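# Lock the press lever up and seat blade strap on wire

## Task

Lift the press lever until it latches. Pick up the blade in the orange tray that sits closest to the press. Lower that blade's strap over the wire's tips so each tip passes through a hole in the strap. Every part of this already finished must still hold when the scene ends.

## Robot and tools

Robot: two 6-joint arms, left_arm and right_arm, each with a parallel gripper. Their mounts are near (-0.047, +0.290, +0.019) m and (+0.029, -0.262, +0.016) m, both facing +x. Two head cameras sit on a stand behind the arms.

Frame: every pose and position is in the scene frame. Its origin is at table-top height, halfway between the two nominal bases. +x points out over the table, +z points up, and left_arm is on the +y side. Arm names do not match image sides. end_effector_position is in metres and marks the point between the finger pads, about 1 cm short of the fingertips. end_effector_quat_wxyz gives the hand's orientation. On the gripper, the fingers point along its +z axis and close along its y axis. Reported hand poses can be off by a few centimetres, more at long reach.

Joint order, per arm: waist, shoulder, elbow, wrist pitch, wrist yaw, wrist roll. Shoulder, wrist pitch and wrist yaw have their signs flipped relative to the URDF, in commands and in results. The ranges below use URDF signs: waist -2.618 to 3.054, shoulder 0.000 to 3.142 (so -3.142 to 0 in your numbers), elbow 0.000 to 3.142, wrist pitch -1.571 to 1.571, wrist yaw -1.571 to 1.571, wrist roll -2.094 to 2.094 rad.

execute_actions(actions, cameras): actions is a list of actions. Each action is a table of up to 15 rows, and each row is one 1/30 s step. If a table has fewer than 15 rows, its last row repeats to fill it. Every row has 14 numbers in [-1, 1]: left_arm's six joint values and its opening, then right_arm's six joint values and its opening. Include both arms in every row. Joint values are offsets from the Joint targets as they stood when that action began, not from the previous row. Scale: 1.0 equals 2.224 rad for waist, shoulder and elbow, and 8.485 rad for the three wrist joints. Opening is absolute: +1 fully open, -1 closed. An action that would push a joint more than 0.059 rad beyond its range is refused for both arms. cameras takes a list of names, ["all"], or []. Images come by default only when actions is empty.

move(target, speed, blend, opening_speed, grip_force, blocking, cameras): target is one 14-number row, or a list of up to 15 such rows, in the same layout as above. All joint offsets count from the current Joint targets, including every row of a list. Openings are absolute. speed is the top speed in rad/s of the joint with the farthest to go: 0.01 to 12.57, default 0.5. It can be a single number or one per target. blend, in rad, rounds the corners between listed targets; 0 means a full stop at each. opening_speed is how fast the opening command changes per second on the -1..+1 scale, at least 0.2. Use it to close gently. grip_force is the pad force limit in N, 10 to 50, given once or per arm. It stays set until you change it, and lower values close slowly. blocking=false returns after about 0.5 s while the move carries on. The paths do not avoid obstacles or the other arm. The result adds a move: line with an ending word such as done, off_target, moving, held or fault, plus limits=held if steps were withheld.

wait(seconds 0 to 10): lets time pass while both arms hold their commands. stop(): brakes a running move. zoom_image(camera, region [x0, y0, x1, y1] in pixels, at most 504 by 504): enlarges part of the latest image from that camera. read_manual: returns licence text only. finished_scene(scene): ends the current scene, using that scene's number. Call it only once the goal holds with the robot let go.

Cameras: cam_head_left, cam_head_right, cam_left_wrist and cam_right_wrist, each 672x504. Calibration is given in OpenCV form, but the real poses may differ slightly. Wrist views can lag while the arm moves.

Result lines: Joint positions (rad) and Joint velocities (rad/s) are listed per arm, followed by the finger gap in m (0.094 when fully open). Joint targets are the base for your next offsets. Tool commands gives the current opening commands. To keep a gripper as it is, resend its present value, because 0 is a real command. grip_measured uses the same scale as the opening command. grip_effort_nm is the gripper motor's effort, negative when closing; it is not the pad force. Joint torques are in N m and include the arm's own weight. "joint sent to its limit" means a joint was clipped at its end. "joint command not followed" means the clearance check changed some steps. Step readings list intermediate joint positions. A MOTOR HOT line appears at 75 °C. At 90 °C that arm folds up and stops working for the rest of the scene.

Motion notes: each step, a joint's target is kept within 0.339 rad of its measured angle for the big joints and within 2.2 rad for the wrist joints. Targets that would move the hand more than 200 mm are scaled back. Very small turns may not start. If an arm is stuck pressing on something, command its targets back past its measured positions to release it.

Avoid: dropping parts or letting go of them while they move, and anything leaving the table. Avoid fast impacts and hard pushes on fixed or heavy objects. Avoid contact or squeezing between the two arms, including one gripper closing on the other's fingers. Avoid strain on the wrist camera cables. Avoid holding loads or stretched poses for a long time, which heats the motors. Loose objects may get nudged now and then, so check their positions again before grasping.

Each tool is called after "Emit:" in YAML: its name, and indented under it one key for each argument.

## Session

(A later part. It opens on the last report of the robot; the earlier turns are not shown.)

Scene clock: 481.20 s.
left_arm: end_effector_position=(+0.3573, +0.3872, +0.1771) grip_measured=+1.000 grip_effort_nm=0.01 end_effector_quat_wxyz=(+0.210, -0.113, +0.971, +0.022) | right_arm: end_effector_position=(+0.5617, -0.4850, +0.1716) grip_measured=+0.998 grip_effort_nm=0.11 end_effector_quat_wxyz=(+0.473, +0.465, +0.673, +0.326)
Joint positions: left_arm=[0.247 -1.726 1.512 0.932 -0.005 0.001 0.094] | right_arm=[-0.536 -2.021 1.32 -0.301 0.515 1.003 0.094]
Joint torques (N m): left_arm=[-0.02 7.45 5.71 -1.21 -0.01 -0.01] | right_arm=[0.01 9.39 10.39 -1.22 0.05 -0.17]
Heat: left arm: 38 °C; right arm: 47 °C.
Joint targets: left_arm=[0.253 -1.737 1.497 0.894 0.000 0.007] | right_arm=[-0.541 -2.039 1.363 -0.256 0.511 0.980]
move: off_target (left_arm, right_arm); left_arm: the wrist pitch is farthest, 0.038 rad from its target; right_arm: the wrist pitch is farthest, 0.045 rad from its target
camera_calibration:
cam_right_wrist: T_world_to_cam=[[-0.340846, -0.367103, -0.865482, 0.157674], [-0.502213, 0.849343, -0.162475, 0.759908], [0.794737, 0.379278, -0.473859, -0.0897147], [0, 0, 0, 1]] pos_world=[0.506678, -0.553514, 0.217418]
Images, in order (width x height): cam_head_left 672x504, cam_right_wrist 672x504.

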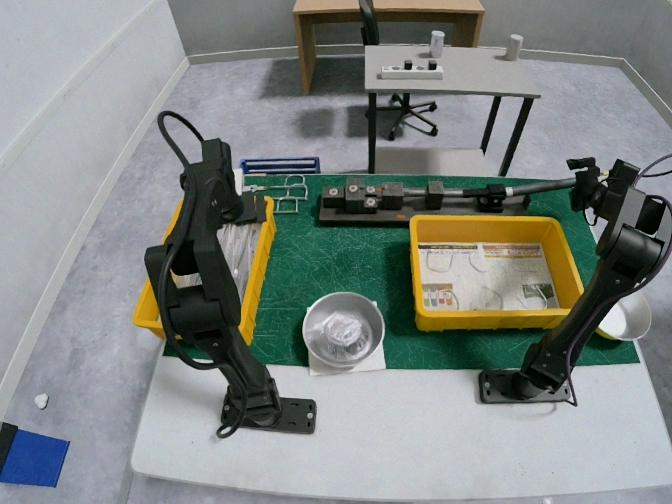

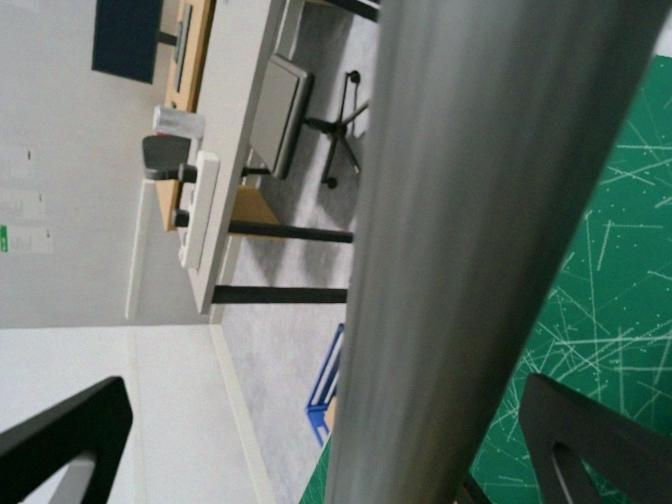

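Emit:
move:
  target:
    - [0,0,0,0,0,0,1, 0,-0.0116,-0.012,-0.0062,0,0,1]
    - [0,0,0,0,0,0,1, 0,-0.0116,-0.012,-0.0062,0,0,-0.4]
  speed: 0.4
  opening_speed: 0.8
  cameras: ["cam_right_wrist"]

Scene clock: 495.67 s.
left_arm: end_effector_position=(+0.3573, +0.3872, +0.1771) grip_measured=+1.000 grip_effort_nm=0.01 end_effector_quat_wxyz=(+0.210, -0.113, +0.971, +0.022) | right_arm: end_effector_position=(+0.5621, -0.4865, +0.1554) grip_measured=-0.400 grip_effort_nm=-0.75 end_effector_quat_wxyz=(+0.460, +0.478, +0.673, +0.328)
Joint positions: left_arm=[0.247 -1.726 1.512 0.932 -0.005 0.001 0.094] | right_arm=[-0.538 -2.05 1.32 -0.301 0.514 1.016 0.028]
Joint velocities: left_arm=[within noise] | right_arm=[-0.012 0.012 -0.007 -0.007 0.051 -0.007 -0.004]
Joint torques (N m): left_arm=[0.03 7.47 5.71 -1.2 0 0] | right_arm=[0.01 9.96 7.76 -1.66 0.06 -0.3]
Heat: left arm: 38 °C; right arm: 44 °C.
Joint targets: left_arm=[0.253 -1.737 1.497 0.894 0.000 0.007] | right_arm=[-0.541 -2.065 1.337 -0.309 0.511 0.980]
move: off_target (left_arm, right_arm); left_arm: the wrist pitch is farthest, 0.038 rad from its target; right_arm: the wrist roll is farthest, 0.036 rad from its target
camera_calibration:
cam_right_wrist: T_world_to_cam=[[-0.365415, -0.34031, -0.866407, 0.17022], [-0.499183, 0.85726, -0.126183, 0.755285], [0.785677, 0.386387, -0.483133, -0.0870973], [0, 0, 0, 1]] pos_world=[0.507657, -0.555894, 0.200704]
Images, in order (width x height): cam_right_wrist 672x504.

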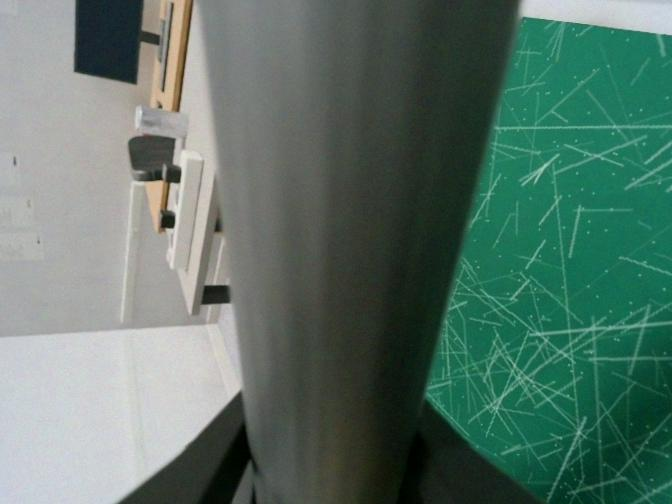

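Emit:
move:
  target: [0,0,0,0,0,0,1, 0.0243,0.0598,-0.0348,-0.0075,-0.0033,-0.0193,-0.4]
  speed: 0.15
  cameras: ["cam_head_left","cam_right_wrist"]

Emit:
zoom_image:
  camera: "cam_head_left"
  region: [310, 130, 672, 290]

Scene clock: 532.57 s.
left_arm: end_effector_position=(+0.3573, +0.3872, +0.1771) grip_measured=+1.000 grip_effort_nm=0.01 end_effector_quat_wxyz=(+0.210, -0.113, +0.971, +0.022) | right_arm: end_effector_position=(+0.5614, -0.4780, +0.1779) grip_measured=-0.397 grip_effort_nm=-0.85 end_effector_quat_wxyz=(+0.498, +0.447, +0.683, +0.294)
Joint positions: left_arm=[0.247 -1.726 1.512 0.932 -0.005 0.001 0.094] | right_arm=[-0.507 -1.986 1.283 -0.326 0.448 0.943 0.028]
Joint torques (N m): left_arm=[0.01 7.45 5.75 -1.2 0 0] | right_arm=[1.05 15.01 4.68 -2.06 0.36 -1.23]
Motor temperatures (°C): left_arm=[25 30 37 38 24 27 26] | right_arm=[26 39 42 41 28 24 28]
Heat: left arm: 38 °C; right arm: 42 °C.
Joint targets: left_arm=[0.253 -1.737 1.497 0.894 0.000 0.007] | right_arm=[-0.487 -1.932 1.259 -0.372 0.483 0.816]
move: off_target (left_arm, right_arm); left_arm: the wrist pitch is farthest, 0.038 rad from its target; right_arm: the wrist roll is farthest, 0.127 rad from its target
camera_calibration:
cam_right_wrist: T_world_to_cam=[[-0.341682, -0.439027, -0.830968, 0.125544], [-0.489958, 0.837732, -0.241136, 0.756423], [0.801994, 0.324748, -0.501343, -0.114394], [0, 0, 0, 1]] pos_world=[0.505255, -0.541413, 0.229374]
Images, in order (width x height): cam_head_left 672x504, cam_right_wrist 672x504.

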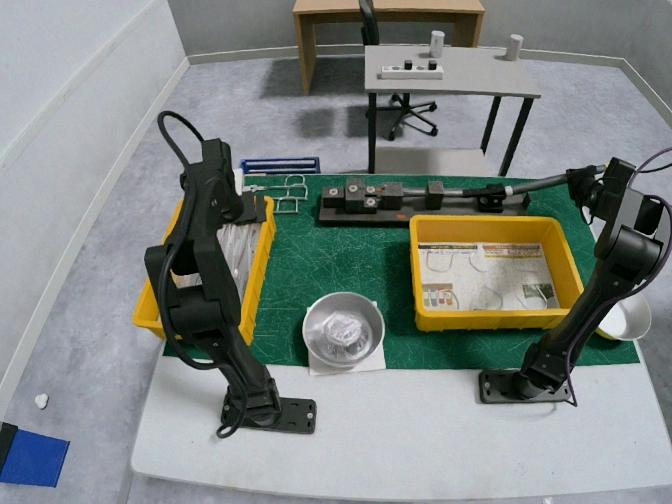

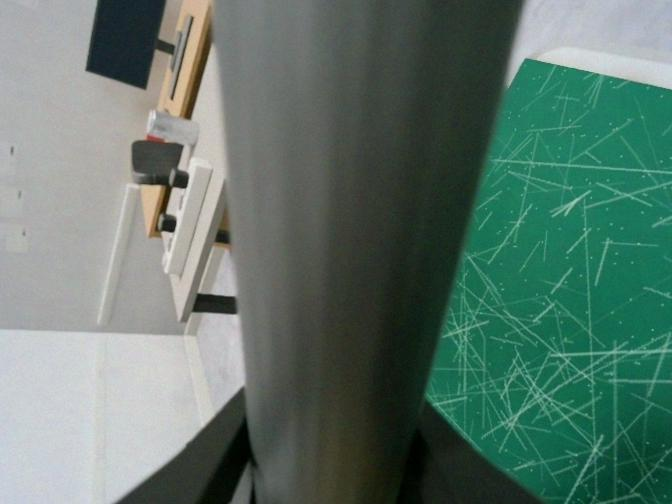

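Scaled by 1.392 from the camera's 672x504 image, which has a finer 960x720 frame.

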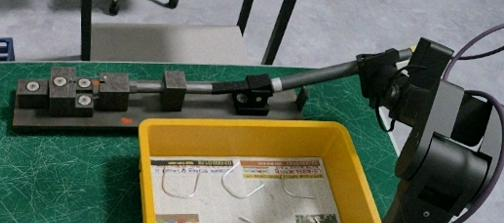

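Emit:
move:
  target: [0,0,0,0,0,0,1, 0.0377,0.0495,-0.0227,-0.0047,-0.0084,-0.0223,-0.4]
  speed: 0.15
  cameras: ["cam_head_left","cam_right_wrist"]

Emit:
zoom_image:
  camera: "cam_head_left"
  region: [310, 130, 672, 290]

Scene clock: 541.23 s.
left_arm: end_effector_position=(+0.3573, +0.3872, +0.1771) grip_measured=+1.000 grip_effort_nm=0.01 end_effector_quat_wxyz=(+0.210, -0.113, +0.971, +0.022) | right_arm: end_effector_position=(+0.5592, -0.4509, +0.2272) grip_measured=-0.398 grip_effort_nm=-0.99 end_effector_quat_wxyz=(+0.564, +0.362, +0.704, +0.234)
Joint positions: left_arm=[0.247 -1.726 1.512 0.932 -0.005 0.001 0.094] | right_arm=[-0.441 -1.86 1.231 -0.355 0.362 0.769 0.028]
Joint torques (N m): left_arm=[-0.01 7.45 5.72 -1.2 -0.01 0.01] | right_arm=[2.37 12.81 4.82 -2.23 0.52 -1.38]
Heat: left arm: 38 °C; right arm: 43 °C.
Joint targets: left_arm=[0.253 -1.737 1.497 0.894 0.000 0.007] | right_arm=[-0.403 -1.822 1.209 -0.412 0.412 0.627]
move: off_target (left_arm, right_arm); left_arm: the wrist pitch is farthest, 0.038 rad from its target; right_arm: the wrist roll is farthest, 0.143 rad from its target
camera_calibration:
cam_right_wrist: T_world_to_cam=[[-0.270548, -0.635759, -0.722921, 0.024721], [-0.494329, 0.736112, -0.462361, 0.751389], [0.826101, 0.232269, -0.513428, -0.149129], [0, 0, 0, 1]] pos_world=[0.501317, -0.502752, 0.288718]
Images, in order (width x height): cam_head_left 672x504, cam_right_wrist 672x504.

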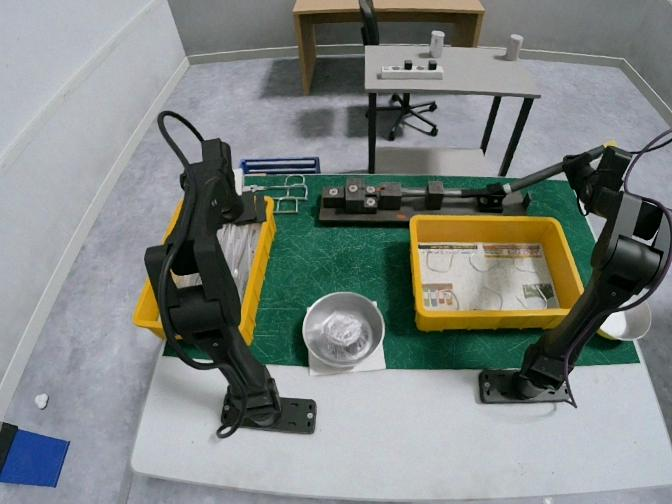

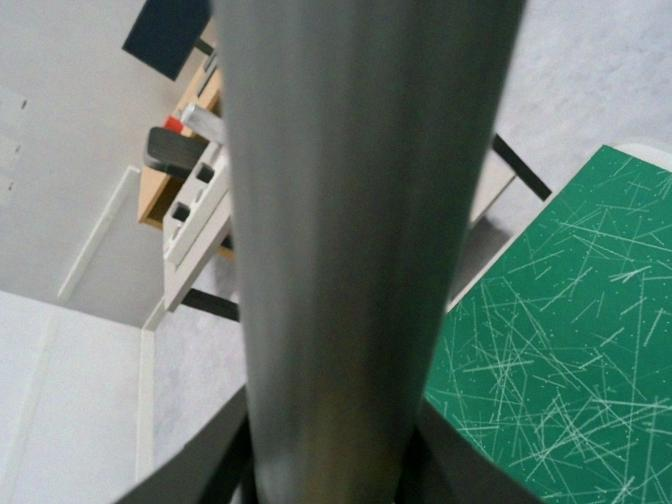

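Scaled by 1.392 from the camera's 672x504 image, which has a finer 960x720 frame.

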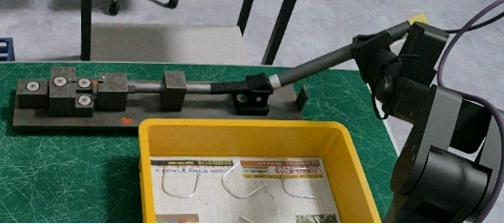

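Emit:
move:
  target: [0,0,0,0,0,0,1, 0.0531,0.039,-0.028,-0.0089,-0.0132,-0.0235,-0.4]
  speed: 0.2

Emit:
move:
  target: [0,0,0,0,0,0,1, 0.0661,0.0197,-0.0311,-0.0148,-0.0172,-0.0259,-0.4]
  speed: 0.2
  cameras: ["cam_head_left","cam_right_wrist"]

Emit:
zoom_image:
  camera: "cam_head_left"
  region: [310, 90, 672, 290]

Scene clock: 548.53 s.
left_arm: end_effector_position=(+0.3573, +0.3872, +0.1771) grip_measured=+1.000 grip_effort_nm=0.01 end_effector_quat_wxyz=(+0.210, -0.113, +0.971, +0.022) | right_arm: end_effector_position=(+0.5586, -0.4087, +0.2725) grip_measured=-0.398 grip_effort_nm=-0.87 end_effector_quat_wxyz=(+0.633, +0.263, +0.710, +0.163)
Joint positions: left_arm=[0.247 -1.726 1.512 0.932 -0.005 0.001 0.094] | right_arm=[-0.335 -1.751 1.168 -0.432 0.245 0.57 0.028]
Joint torques (N m): left_arm=[-0.02 7.46 5.7 -1.18 -0.01 0] | right_arm=[3.29 9.99 5.07 -2.22 0.53 -1.38]
Heat: left arm: 38 °C; right arm: 43 °C.
Joint targets: left_arm=[0.253 -1.737 1.497 0.894 0.000 0.007] | right_arm=[-0.285 -1.735 1.146 -0.488 0.300 0.427]
move: off_target (left_arm, right_arm); left_arm: the wrist pitch is farthest, 0.038 rad from its target; right_arm: the wrist roll is farthest, 0.142 rad from its target

Scene clock: 550.10 s.
left_arm: end_effector_position=(+0.3573, +0.3872, +0.1771) grip_measured=+1.000 grip_effort_nm=0.01 end_effector_quat_wxyz=(+0.210, -0.113, +0.971, +0.022) | right_arm: end_effector_position=(+0.5576, -0.3457, +0.3090) grip_measured=-0.398 grip_effort_nm=-0.56 end_effector_quat_wxyz=(+0.697, +0.138, +0.699, +0.081)
Joint positions: left_arm=[0.247 -1.726 1.512 0.932 -0.005 0.001 0.094] | right_arm=[-0.182 -1.674 1.093 -0.567 0.118 0.309 0.028]
Joint torques (N m): left_arm=[0.02 7.47 5.72 -1.2 -0.01 0] | right_arm=[2.84 6.68 5.64 -2.13 0.33 -1]
Heat: left arm: 38 °C; right arm: 42 °C.
Joint targets: left_arm=[0.253 -1.737 1.497 0.894 0.000 0.007] | right_arm=[-0.138 -1.691 1.077 -0.613 0.154 0.208]
move: off_target (left_arm, right_arm); left_arm: the wrist pitch is farthest, 0.038 rad from its target; right_arm: the wrist roll is farthest, 0.102 rad from its target
camera_calibration:
cam_right_wrist: T_world_to_cam=[[-0.107599, -0.950193, -0.292499, -0.182367], [-0.407542, 0.310507, -0.858775, 0.637983], [0.906825, 0.026802, -0.420654, -0.274979], [0, 0, 0, 1]] pos_world=[0.489741, -0.364013, 0.378871]
Images, in order (width x height): cam_head_left 672x504, cam_right_wrist 672x504.

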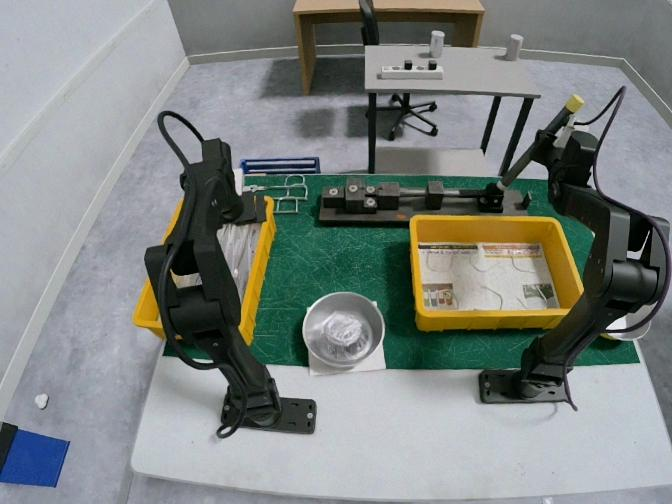

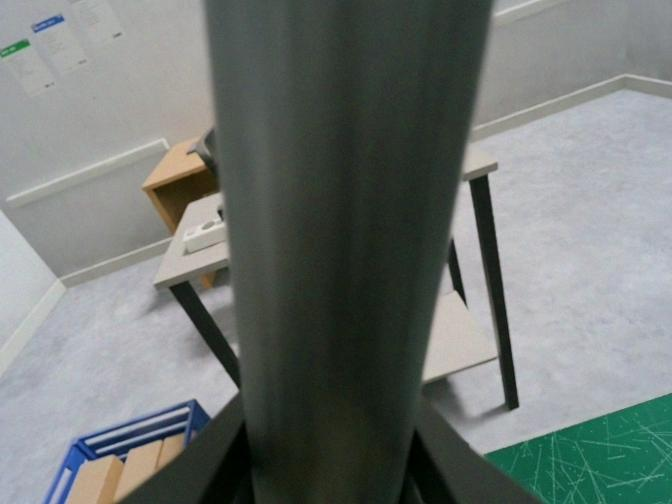

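Scaled by 1.392 from the camera's 672x504 image, which has a finer 960x720 frame.

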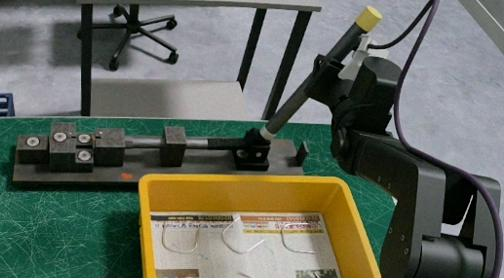

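Emit:
move:
  target: [0,0,0,0,0,0,1, 0.0742,0.0107,0,0.0026,-0.0194,-0.0292,-0.4]
  speed: 0.2
  cameras: ["cam_head_left","cam_right_wrist"]

Emit:
zoom_image:
  camera: "cam_head_left"
  region: [310, 90, 672, 290]

Scene clock: 562.07 s.
left_arm: end_effector_position=(+0.3573, +0.3872, +0.1771) grip_measured=+1.000 grip_effort_nm=0.01 end_effector_quat_wxyz=(+0.210, -0.113, +0.971, +0.022) | right_arm: end_effector_position=(+0.5625, -0.2648, +0.3199) grip_measured=-0.398 grip_effort_nm=-0.12 end_effector_quat_wxyz=(+0.713, -0.005, +0.701, -0.016)
Joint positions: left_arm=[0.247 -1.726 1.512 0.932 -0.005 0.001 0.094] | right_arm=[0.014 -1.662 1.091 -0.588 -0.014 -0.03 0.028]
Joint torques (N m): left_arm=[0.01 7.45 5.72 -1.2 0 0] | right_arm=[0.58 7.54 5.76 -1.73 0 -0.08]
Heat: left arm: 38 °C; right arm: 44 °C.
Joint targets: left_arm=[0.253 -1.737 1.497 0.894 0.000 0.007] | right_arm=[0.027 -1.668 1.077 -0.591 -0.011 -0.040]
move: off_target (left_arm); left_arm: the wrist pitch is farthest, 0.038 rad from its target
camera_calibration:
cam_right_wrist: T_world_to_cam=[[-0.0432301, -0.998156, 0.0426079, -0.257817], [-0.402815, -0.0216134, -0.915026, 0.55163], [0.91426, -0.0567198, -0.401137, -0.3096], [0, 0, 0, 1]] pos_world=[0.494114, -0.26298, 0.391549]
Images, in order (width x height): cam_head_left 672x504, cam_right_wrist 672x504.

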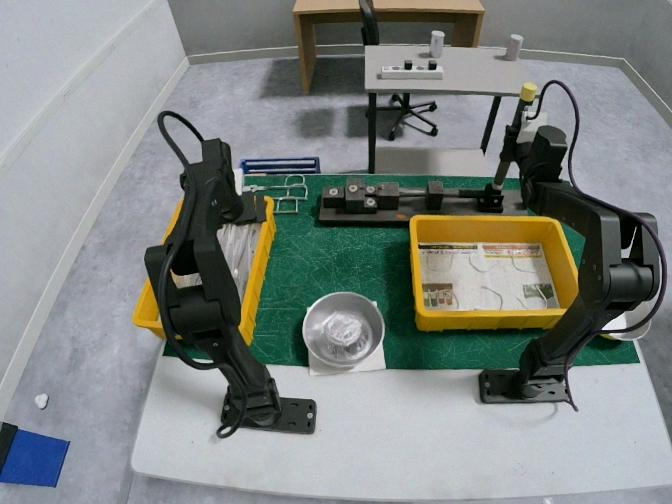

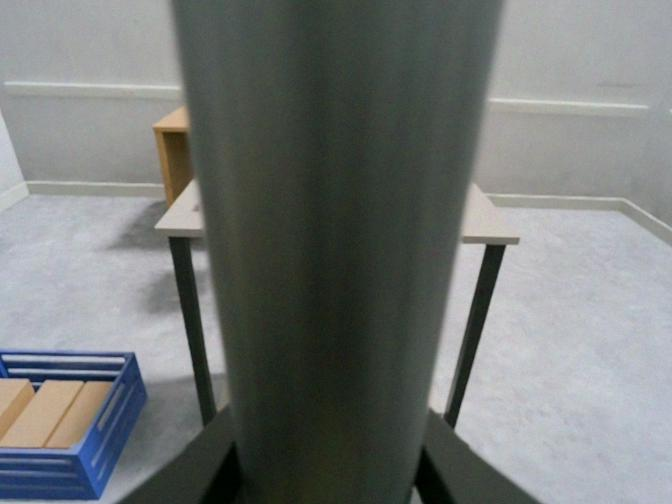

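Scaled by 1.392 from the camera's 672x504 image, which has a finer 960x720 frame.

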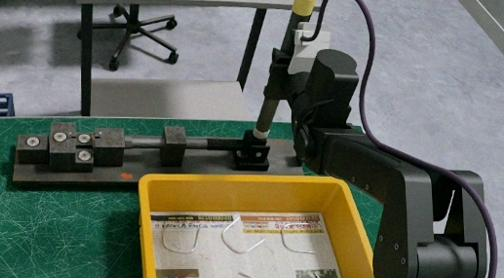

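Emit:
move:
  target: [0,0,0,0,0,0,1, 0.0435,-0.0104,0,-0.0028,-0.0115,-0.0177,-0.4]
  speed: 0.2
  cameras: ["cam_head_left","cam_right_wrist"]

Emit:
zoom_image:
  camera: "cam_head_left"
  region: [310, 70, 672, 270]

Scene clock: 567.93 s.
left_arm: end_effector_position=(+0.3573, +0.3872, +0.1771) grip_measured=+1.000 grip_effort_nm=0.01 end_effector_quat_wxyz=(+0.210, -0.113, +0.971, +0.022) | right_arm: end_effector_position=(+0.5631, -0.2554, +0.3182) grip_measured=-0.395 grip_effort_nm=-0.28 end_effector_quat_wxyz=(+0.712, -0.005, +0.699, -0.065)
Joint positions: left_arm=[0.247 -1.726 1.512 0.932 -0.005 0.001 0.094] | right_arm=[0.076 -1.673 1.091 -0.603 -0.144 -0.102 0.028]
Joint torques (N m): left_arm=[0.02 7.47 5.71 -1.2 0 -0.01] | right_arm=[3.15 6.57 5.72 -1.81 0.32 -0.85]
Heat: left arm: 38 °C; right arm: 43 °C.
Joint targets: left_arm=[0.253 -1.737 1.497 0.894 0.000 0.007] | right_arm=[0.124 -1.691 1.077 -0.615 -0.108 -0.190]
move: off_target (left_arm, right_arm); left_arm: the wrist pitch is farthest, 0.038 rad from its target; right_arm: the wrist roll is farthest, 0.088 rad from its target
camera_calibration:
cam_right_wrist: T_world_to_cam=[[-0.113224, -0.9873, 0.111444, -0.228124], [-0.404695, -0.056612, -0.912698, 0.54187], [0.907415, -0.14844, -0.393145, -0.332336], [0, 0, 0, 1]] pos_world=[0.49503, -0.243883, 0.38933]
Images, in order (width x height): cam_head_left 672x504, cam_right_wrist 672x504.

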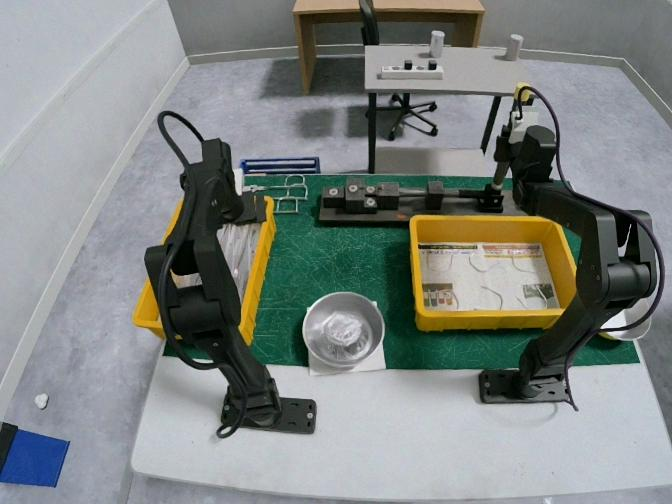

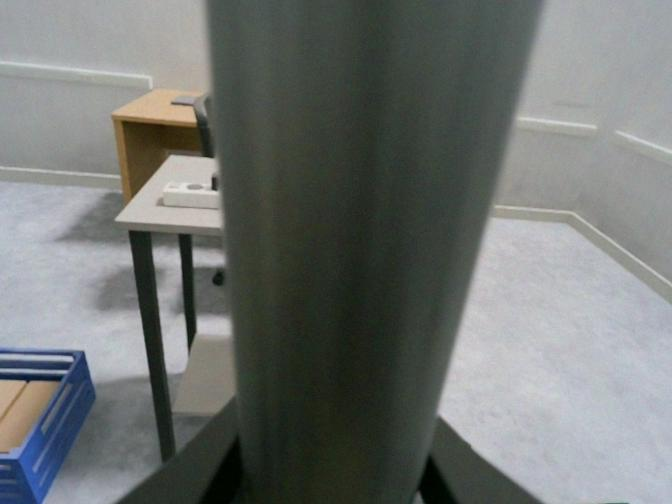

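Scaled by 1.392 from the camera's 672x504 image, which has a finer 960x720 frame.

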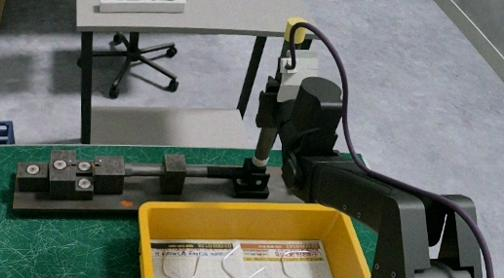

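Emit:
move:
  target: [0,0,0,0,0,0,1, 0.03,-0.005,0,0,-0.005,0,-0.4]
  speed: 0.15

Scene clock: 574.30 s.
left_arm: end_effector_position=(+0.3573, +0.3872, +0.1771) grip_measured=+1.000 grip_effort_nm=0.01 end_effector_quat_wxyz=(+0.210, -0.113, +0.971, +0.022) | right_arm: end_effector_position=(+0.5635, -0.2551, +0.3171) grip_measured=-0.394 grip_effort_nm=-0.31 end_effector_quat_wxyz=(+0.713, +0.016, +0.696, -0.084)
Joint positions: left_arm=[0.247 -1.726 1.512 0.932 -0.005 0.001 0.094] | right_arm=[0.105 -1.687 1.091 -0.628 -0.23 -0.102 0.028]
Joint torques (N m): left_arm=[0.02 7.51 5.71 -1.21 0 0.01] | right_arm=[6.05 6.86 5.63 -1.56 0.75 -0.86]
Heat: left arm: 38 °C; right arm: 43 °C.
Joint targets: left_arm=[0.253 -1.737 1.497 0.894 0.000 0.007] | right_arm=[0.191 -1.702 1.077 -0.615 -0.151 -0.190]
move: off_target (left_arm, right_arm); left_arm: the wrist pitch is farthest, 0.038 rad from its target; right_arm: the wrist roll is farthest, 0.088 rad from its target

Emit:
move:
  target:
    - [0,0,0,0,0,0,1, -0.0589,0.0144,0,0,0.0095,0.0141,-0.4]
    - [0,0,0,0,0,0,1, -0.0589,0.0144,0,0,0.0095,0.0141,1]
  speed: 0.3
  opening_speed: 1
  cameras: ["cam_right_wrist","cam_head_left"]

Scene clock: 583.40 s.
left_arm: end_effector_position=(+0.3573, +0.3872, +0.1771) grip_measured=+1.000 grip_effort_nm=0.01 end_effector_quat_wxyz=(+0.210, -0.113, +0.971, +0.022) | right_arm: end_effector_position=(+0.5660, -0.2550, +0.3180) grip_measured=+0.998 grip_effort_nm=0.11 end_effector_quat_wxyz=(+0.718, -0.011, +0.695, -0.045)
Joint positions: left_arm=[0.247 -1.726 1.512 0.932 -0.005 0.001 0.094] | right_arm=[0.057 -1.685 1.091 -0.628 -0.088 -0.082 0.094]
Joint torques (N m): left_arm=[0.02 7.49 5.68 -1.19 -0.01 0] | right_arm=[-0.27 9.22 5.7 -1.6 0.14 0.08]
Heat: left arm: 38 °C; right arm: 42 °C.
Joint targets: left_arm=[0.253 -1.737 1.497 0.894 0.000 0.007] | right_arm=[0.060 -1.670 1.077 -0.615 -0.070 -0.071]
move: off_target (left_arm); left_arm: the wrist pitch is farthest, 0.038 rad from its target
camera_calibration:
cam_right_wrist: T_world_to_cam=[[-0.0761164, -0.992906, 0.0913475, -0.243384], [-0.390094, -0.0546574, -0.919151, 0.537205], [0.917624, -0.105597, -0.383166, -0.333054], [0, 0, 0, 1]] pos_world=[0.496653, -0.247464, 0.38839]
Images, in order (width x height): cam_head_left 672x504, cam_right_wrist 672x504.

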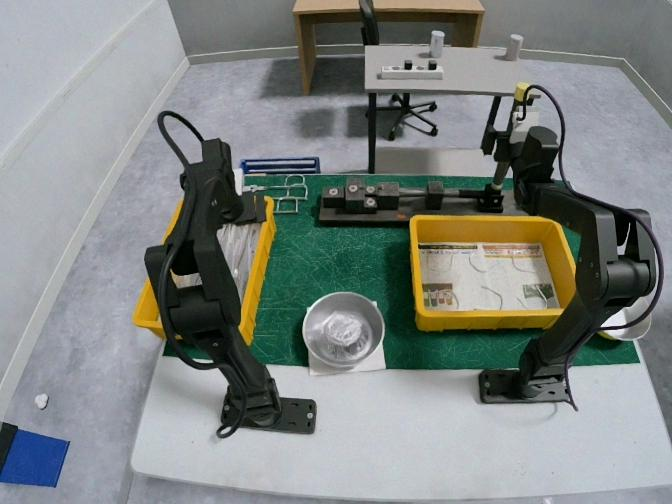

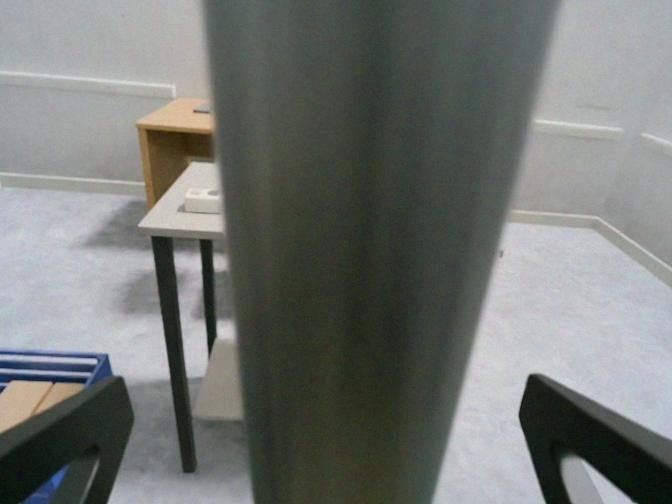

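Emit:
move:
  target:
    - [0,0,0,0,0,0,1, 0,0.1122,-0.0947,0.0072,0,0,1]
    - [0,0,0,0,0,0,1, 0,0.2492,-0.184,0.0197,0,0,1]
    - [0,0,0,0,0,0,1, 0.0441,0.0071,-0.0121,0.0424,0.0998,-0.0205,1]
  speed: [0.5,0.8,0.8]
  blend: [0.08,0,0]
  cameras: ["cam_right_wrist","cam_head_left"]

Emit:
zoom_image:
  camera: "cam_right_wrist"
  region: [200, 100, 500, 325]

Scene clock: 608.20 s.
left_arm: end_effector_position=(+0.3573, +0.3872, +0.1771) grip_measured=+1.000 grip_effort_nm=0.01 end_effector_quat_wxyz=(+0.210, -0.113, +0.971, +0.022) | right_arm: end_effector_position=(+0.4702, -0.0745, +0.2310) grip_measured=+0.998 grip_effort_nm=0.10 end_effector_quat_wxyz=(+0.548, -0.346, +0.710, +0.275)
Joint positions: left_arm=[0.247 -1.726 1.512 0.932 -0.005 0.001 0.094] | right_arm=[0.159 -1.647 1.005 -0.298 0.745 -0.226 0.094]
Joint torques (N m): left_arm=[0.02 7.47 5.72 -1.2 -0.01 0] | right_arm=[0.35 6.95 10.41 -1.21 0.43 -0.11]
Heat: left arm: 38 °C; right arm: 41 °C.
Joint targets: left_arm=[0.253 -1.737 1.497 0.894 0.000 0.007] | right_arm=[0.158 -1.654 1.050 -0.255 0.777 -0.245]
move: off_target (left_arm, right_arm); left_arm: the wrist pitch is farthest, 0.038 rad from its target; right_arm: the elbow is farthest, 0.045 rad from its target
camera_calibration:
cam_right_wrist: T_world_to_cam=[[0.778516, -0.627567, 0.00851989, -0.41898], [-0.390137, -0.494521, -0.776687, 0.364067], [0.491636, 0.601339, -0.62983, 0.0505586], [0, 0, 0, 1]] pos_world=[0.443362, -0.113302, 0.318179]
Images, in order (width x height): cam_head_left 672x504, cam_right_wrist 672x504.

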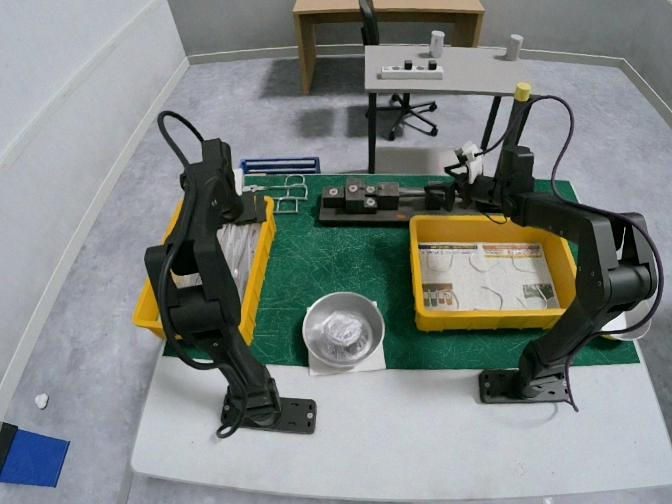

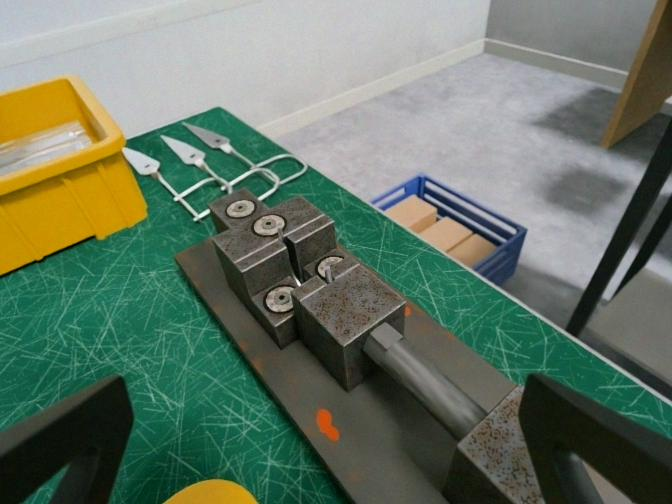

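Scaled by 1.680 from the camera's 672x504 image, which has a finer 960x720 frame.

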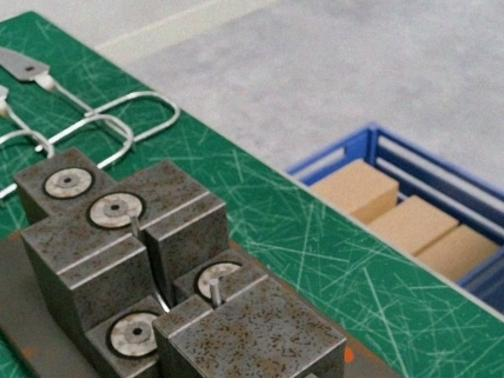

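Emit:
move:
  target: [0.0405,-0.1236,0.131,0.0534,0,0.0416,0,0,0,0,0,0,0,1]
  speed: 0.6
  cameras: ["cam_left_wrist","cam_head_left","cam_head_right"]

Emit:
zoom_image:
  camera: "cam_left_wrist"
  region: [150, 100, 500, 400]

Scene clock: 662.03 s.
left_arm: end_effector_position=(+0.3084, +0.4157, +0.1286) grip_measured=+0.003 grip_effort_nm=-0.13 end_effector_quat_wxyz=(-0.004, +0.007, +1.000, +0.002) | right_arm: end_effector_position=(+0.4699, -0.0743, +0.2308) grip_measured=+0.998 grip_effort_nm=0.10 end_effector_quat_wxyz=(+0.548, -0.346, +0.710, +0.276)
Joint positions: left_arm=[0.345 -1.987 1.745 1.336 0.007 0.347 0.047] | right_arm=[0.159 -1.647 1.005 -0.297 0.747 -0.226 0.094]
Joint torques (N m): left_arm=[0.38 8.14 10.1 0.14 0.01 0.07] | right_arm=[0.39 6.95 10.52 -1.2 0.38 -0.13]
Heat: left arm: 37 °C; right arm: 44 °C.
Joint targets: left_arm=[0.343 -2.012 1.788 1.347 0.000 0.360] | right_arm=[0.158 -1.654 1.050 -0.255 0.777 -0.245]
move: off_target (left_arm, right_arm); left_arm: the elbow is farthest, 0.043 rad from its target; right_arm: the elbow is farthest, 0.045 rad from its target
camera_calibration:
cam_left_wrist: T_world_to_cam=[[-0.0059296, -0.999962, -0.0064234, 0.416385], [-0.905625, 0.00264612, 0.424071, 0.260397], [-0.424038, 0.00833177, -0.905606, 0.332878], [0, 0, 0, 1]] pos_world=[0.379444, 0.412906, 0.193704]
Images, in order (width x height): cam_head_left 672x504, cam_head_right 672x504, cam_left_wrist 672x504.

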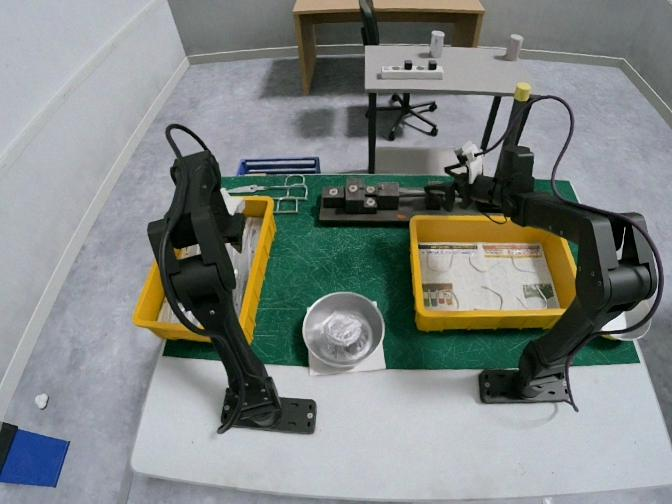

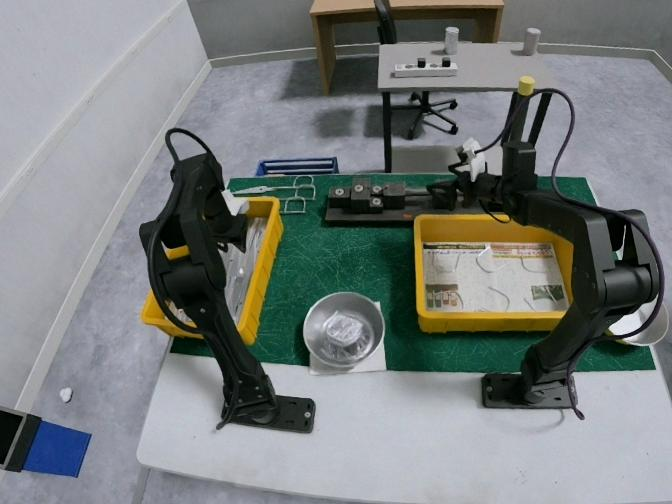

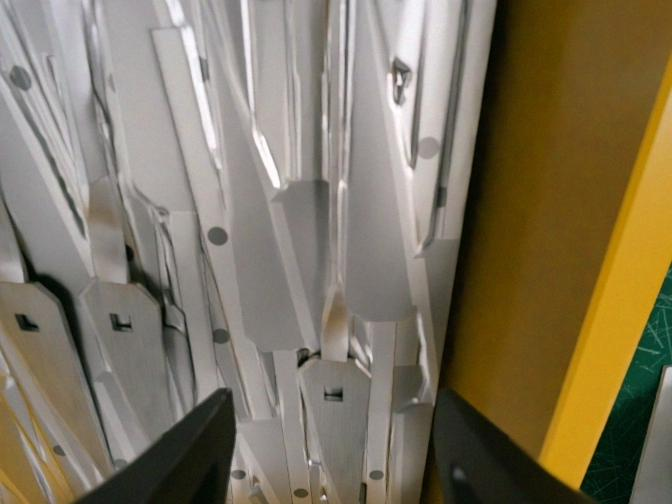

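Scaled by 1.440 from the camera's 672x504 image, which has a finer 960x720 frame.

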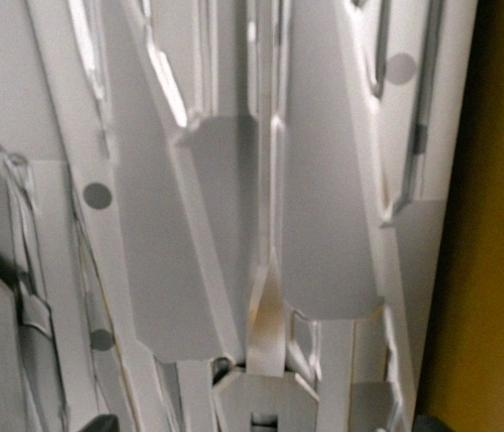

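Emit:
move:
  target: [-0.0013,-0.0132,-0.061,-0.0195,0,0.0016,0,0,0,0,0,0,0,1]
  speed: 0.3
  cameras: ["cam_left_wrist"]

Emit:
zoom_image:
  camera: "cam_left_wrist"
  region: [150, 200, 550, 500]

Scene clock: 685.87 s.
left_arm: end_effector_position=(+0.3187, +0.4193, +0.0988) grip_measured=+0.003 grip_effort_nm=-0.13 end_effector_quat_wxyz=(+0.006, +0.014, +1.000, +0.006) | right_arm: end_effector_position=(+0.4699, -0.0743, +0.2308) grip_measured=+0.998 grip_effort_nm=0.10 end_effector_quat_wxyz=(+0.548, -0.346, +0.710, +0.276)
Joint positions: left_arm=[0.345 -2.016 1.668 1.208 0.007 0.36 0.047] | right_arm=[0.159 -1.647 1.005 -0.297 0.747 -0.226 0.094]
Joint torques (N m): left_arm=[0.12 8.51 4.83 -0.3 0 0.07] | right_arm=[0.4 6.86 10.51 -1.18 0.38 -0.11]
Heat: left arm: 36 °C; right arm: 44 °C.
Joint targets: left_arm=[0.341 -2.041 1.653 1.182 0.000 0.373] | right_arm=[0.158 -1.654 1.050 -0.255 0.777 -0.245]
move: off_target (right_arm); right_arm: the elbow is farthest, 0.045 rad from its target
camera_calibration:
cam_left_wrist: T_world_to_cam=[[-0.0194889, -0.999717, -0.0136603, 0.424738], [-0.913911, 0.0122722, 0.405729, 0.282828], [-0.405446, 0.0203915, -0.913891, 0.300036], [0, 0, 0, 1]] pos_world=[0.388406, 0.415029, 0.165251]
Images, in order (width x height): cam_left_wrist 672x504.

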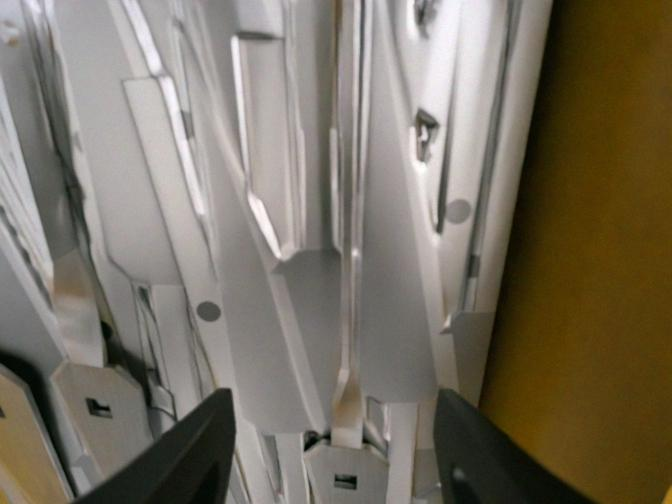

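Scaled by 1.260 from the camera's 672x504 image, which has a finer 960x720 frame.

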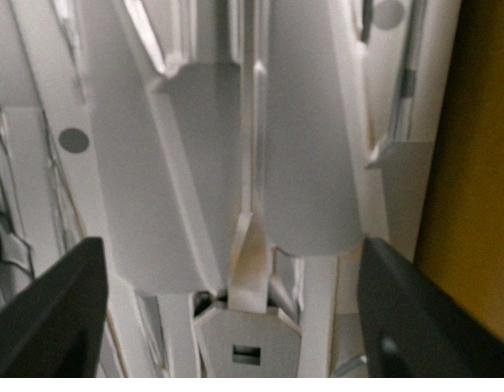

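Emit:
move:
  target: [-0.0054,-0.0063,-0.0254,-0.0082,0,-0.0025,-0.2,0,0,0,0,0,0,1]
  speed: 0.2
  cameras: ["cam_left_wrist"]

Emit:
zoom_image:
  camera: "cam_left_wrist"
  region: [150, 200, 550, 500]

Scene clock: 707.23 s.
left_arm: end_effector_position=(+0.3202, +0.4179, +0.0811) grip_measured=-0.197 grip_effort_nm=-0.13 end_effector_quat_wxyz=(+0.007, +0.011, +1.000, +0.006) | right_arm: end_effector_position=(+0.4699, -0.0743, +0.2308) grip_measured=+0.998 grip_effort_nm=0.10 end_effector_quat_wxyz=(+0.548, -0.346, +0.710, +0.276)
Joint positions: left_arm=[0.34 -2.027 1.613 1.139 0.007 0.35 0.038] | right_arm=[0.159 -1.647 1.005 -0.297 0.747 -0.226 0.094]
Joint torques (N m): left_arm=[-0.62 8.34 4.75 -0.31 0.01 -0.05] | right_arm=[0.31 6.93 10.45 -1.17 0.39 -0.16]
Motor temperatures (°C): left_arm=[24 33 35 33 24 27 26] | right_arm=[26 36 44 39 28 24 27]
Heat: left arm: 35 °C; right arm: 44 °C.
Joint targets: left_arm=[0.329 -2.055 1.596 1.112 0.000 0.352] | right_arm=[0.158 -1.654 1.050 -0.255 0.777 -0.245]
move: off_target (right_arm); right_arm: the elbow is farthest, 0.045 rad from its target
camera_calibration:
cam_left_wrist: T_world_to_cam=[[-0.0133971, -0.999804, -0.014593, 0.421313], [-0.915165, 0.00638038, 0.403028, 0.294469], [-0.402856, 0.0187545, -0.915071, 0.284431], [0, 0, 0, 1]] pos_world=[0.389717, 0.414017, 0.147744]
Images, in order (width x height): cam_left_wrist 672x504.

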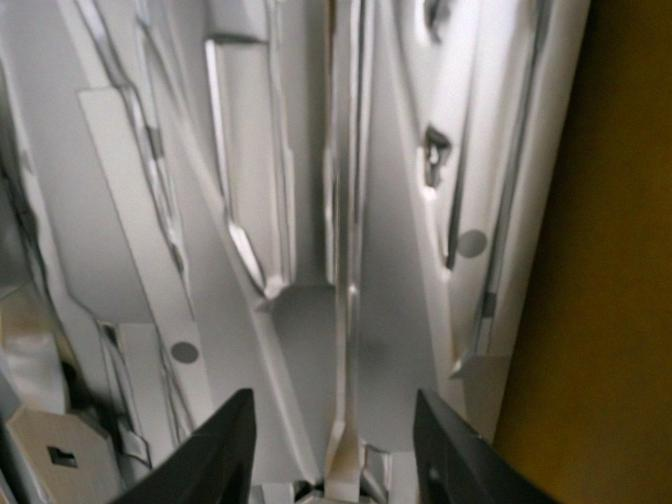

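Scaled by 1.260 from the camera's 672x504 image, which has a finer 960x720 frame.

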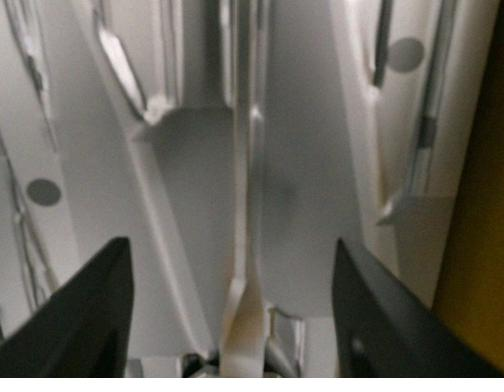

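Emit:
move:
  target:
    - [-0.0015,-0.0125,0.0007,-0.0031,0,0,-0.2,0,0,0,0,0,0,1]
    - [-0.0015,-0.0125,0.0007,-0.0031,0,0,-1,0,0,0,0,0,0,1]
  speed: 0.15
  opening_speed: 0.4
  cameras: ["cam_left_wrist"]

Emit:
zoom_image:
  camera: "cam_left_wrist"
  region: [150, 200, 550, 500]

Scene clock: 718.60 s.
left_arm: end_effector_position=(+0.3260, +0.4163, +0.0715) grip_measured=-0.948 grip_effort_nm=-0.97 end_effector_quat_wxyz=(+0.009, +0.012, +1.000, +0.001) | right_arm: end_effector_position=(+0.4699, -0.0743, +0.2308) grip_measured=+0.998 grip_effort_nm=0.10 end_effector_quat_wxyz=(+0.548, -0.346, +0.710, +0.276)
Joint positions: left_arm=[0.337 -2.053 1.613 1.113 -0.005 0.348 0.002] | right_arm=[0.159 -1.647 1.005 -0.297 0.747 -0.226 0.094]
Joint torques (N m): left_arm=[-0.72 8.42 4.83 -0.28 0 -0.02] | right_arm=[0.38 6.89 10.39 -1.19 0.36 -0.12]
Heat: left arm: 35 °C; right arm: 44 °C.
Joint targets: left_arm=[0.325 -2.083 1.598 1.086 0.000 0.352] | right_arm=[0.158 -1.654 1.050 -0.255 0.777 -0.245]
move: off_target (right_arm); right_arm: the elbow is farthest, 0.045 rad from its target
camera_calibration:
cam_left_wrist: T_world_to_cam=[[-0.015103, -0.999881, -0.00301454, 0.419363], [-0.916755, 0.0126437, 0.399251, 0.30181], [-0.399165, 0.00879348, -0.916837, 0.281068], [0, 0, 0, 1]] pos_world=[0.395212, 0.413026, 0.13846]
Images, in order (width x height): cam_left_wrist 672x504.

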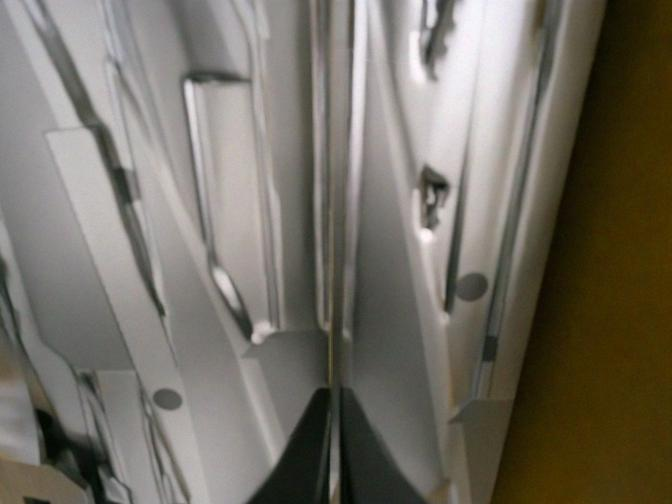

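Scaled by 1.260 from the camera's 672x504 image, which has a finer 960x720 frame.

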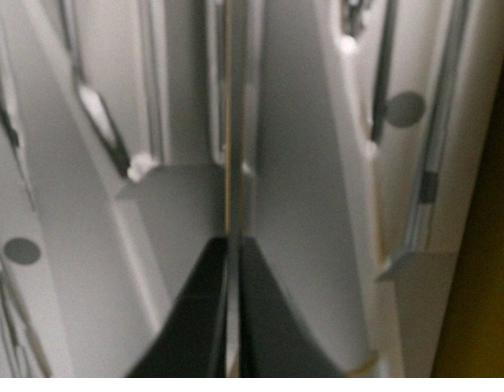

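Emit:
move:
  target:
    - [0,0.0144,0.1113,0.0329,0,0,-1,0,0,0,0,0,0,1]
    - [0,0.1661,0.0703,0.0477,0,0,-1,0,0,0,0,0,0,1]
  speed: [0.2,0.5]
  cameras: ["cam_left_wrist","cam_head_left"]

Emit:
zoom_image:
  camera: "cam_head_left"
  region: [120, 100, 330, 340]

Scene clock: 748.63 s.
left_arm: end_effector_position=(+0.2751, +0.3994, +0.2166) grip_measured=-0.949 grip_effort_nm=-1.02 end_effector_quat_wxyz=(+0.061, +0.012, +0.998, +0.020) | right_arm: end_effector_position=(+0.4699, -0.0743, +0.2308) grip_measured=+0.998 grip_effort_nm=0.10 end_effector_quat_wxyz=(+0.548, -0.346, +0.710, +0.276)
Joint positions: left_arm=[0.337 -1.743 1.771 1.471 -0.004 0.348 0.002] | right_arm=[0.159 -1.647 1.005 -0.297 0.747 -0.226 0.094]
Joint torques (N m): left_arm=[-0.7 10.1 4.78 -0.04 -0.01 -0.02] | right_arm=[0.39 6.83 10.55 -1.16 0.34 -0.13]
Heat: left arm: 36 °C; right arm: 44 °C.
Joint targets: left_arm=[0.325 -1.714 1.754 1.491 0.000 0.352] | right_arm=[0.158 -1.654 1.050 -0.255 0.777 -0.245]
move: off_target (right_arm); right_arm: the elbow is farthest, 0.045 rad from its target
camera_calibration:
cam_left_wrist: T_world_to_cam=[[-0.0126343, -0.999075, -0.0411154, 0.409438], [-0.95332, -0.000371003, 0.30196, 0.23377], [-0.301696, 0.0430112, -0.952433, 0.361118], [0, 0, 0, 1]] pos_world=[0.336978, 0.393614, 0.290185]
Images, in order (width x height): cam_head_left 672x504, cam_left_wrist 672x504.

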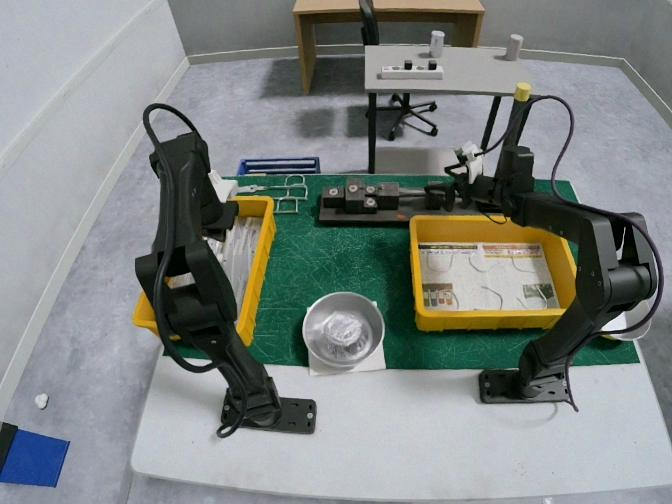

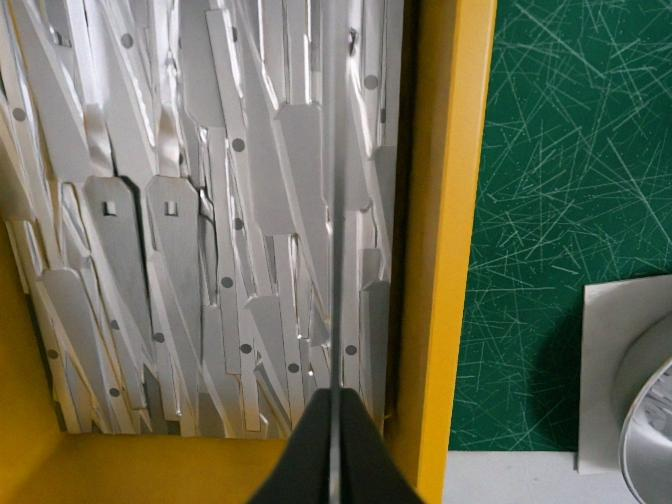

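Scaled by 2.100 from the camera's 672x504 image, which has a finer 960x720 frame.

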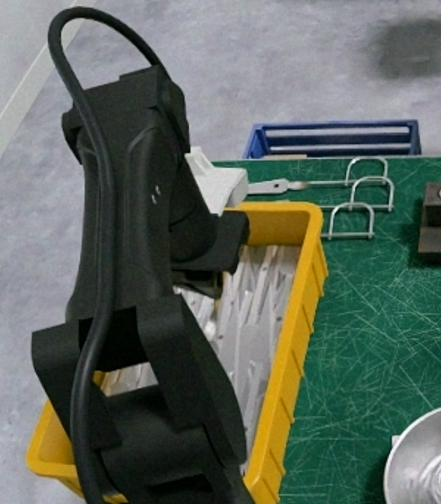

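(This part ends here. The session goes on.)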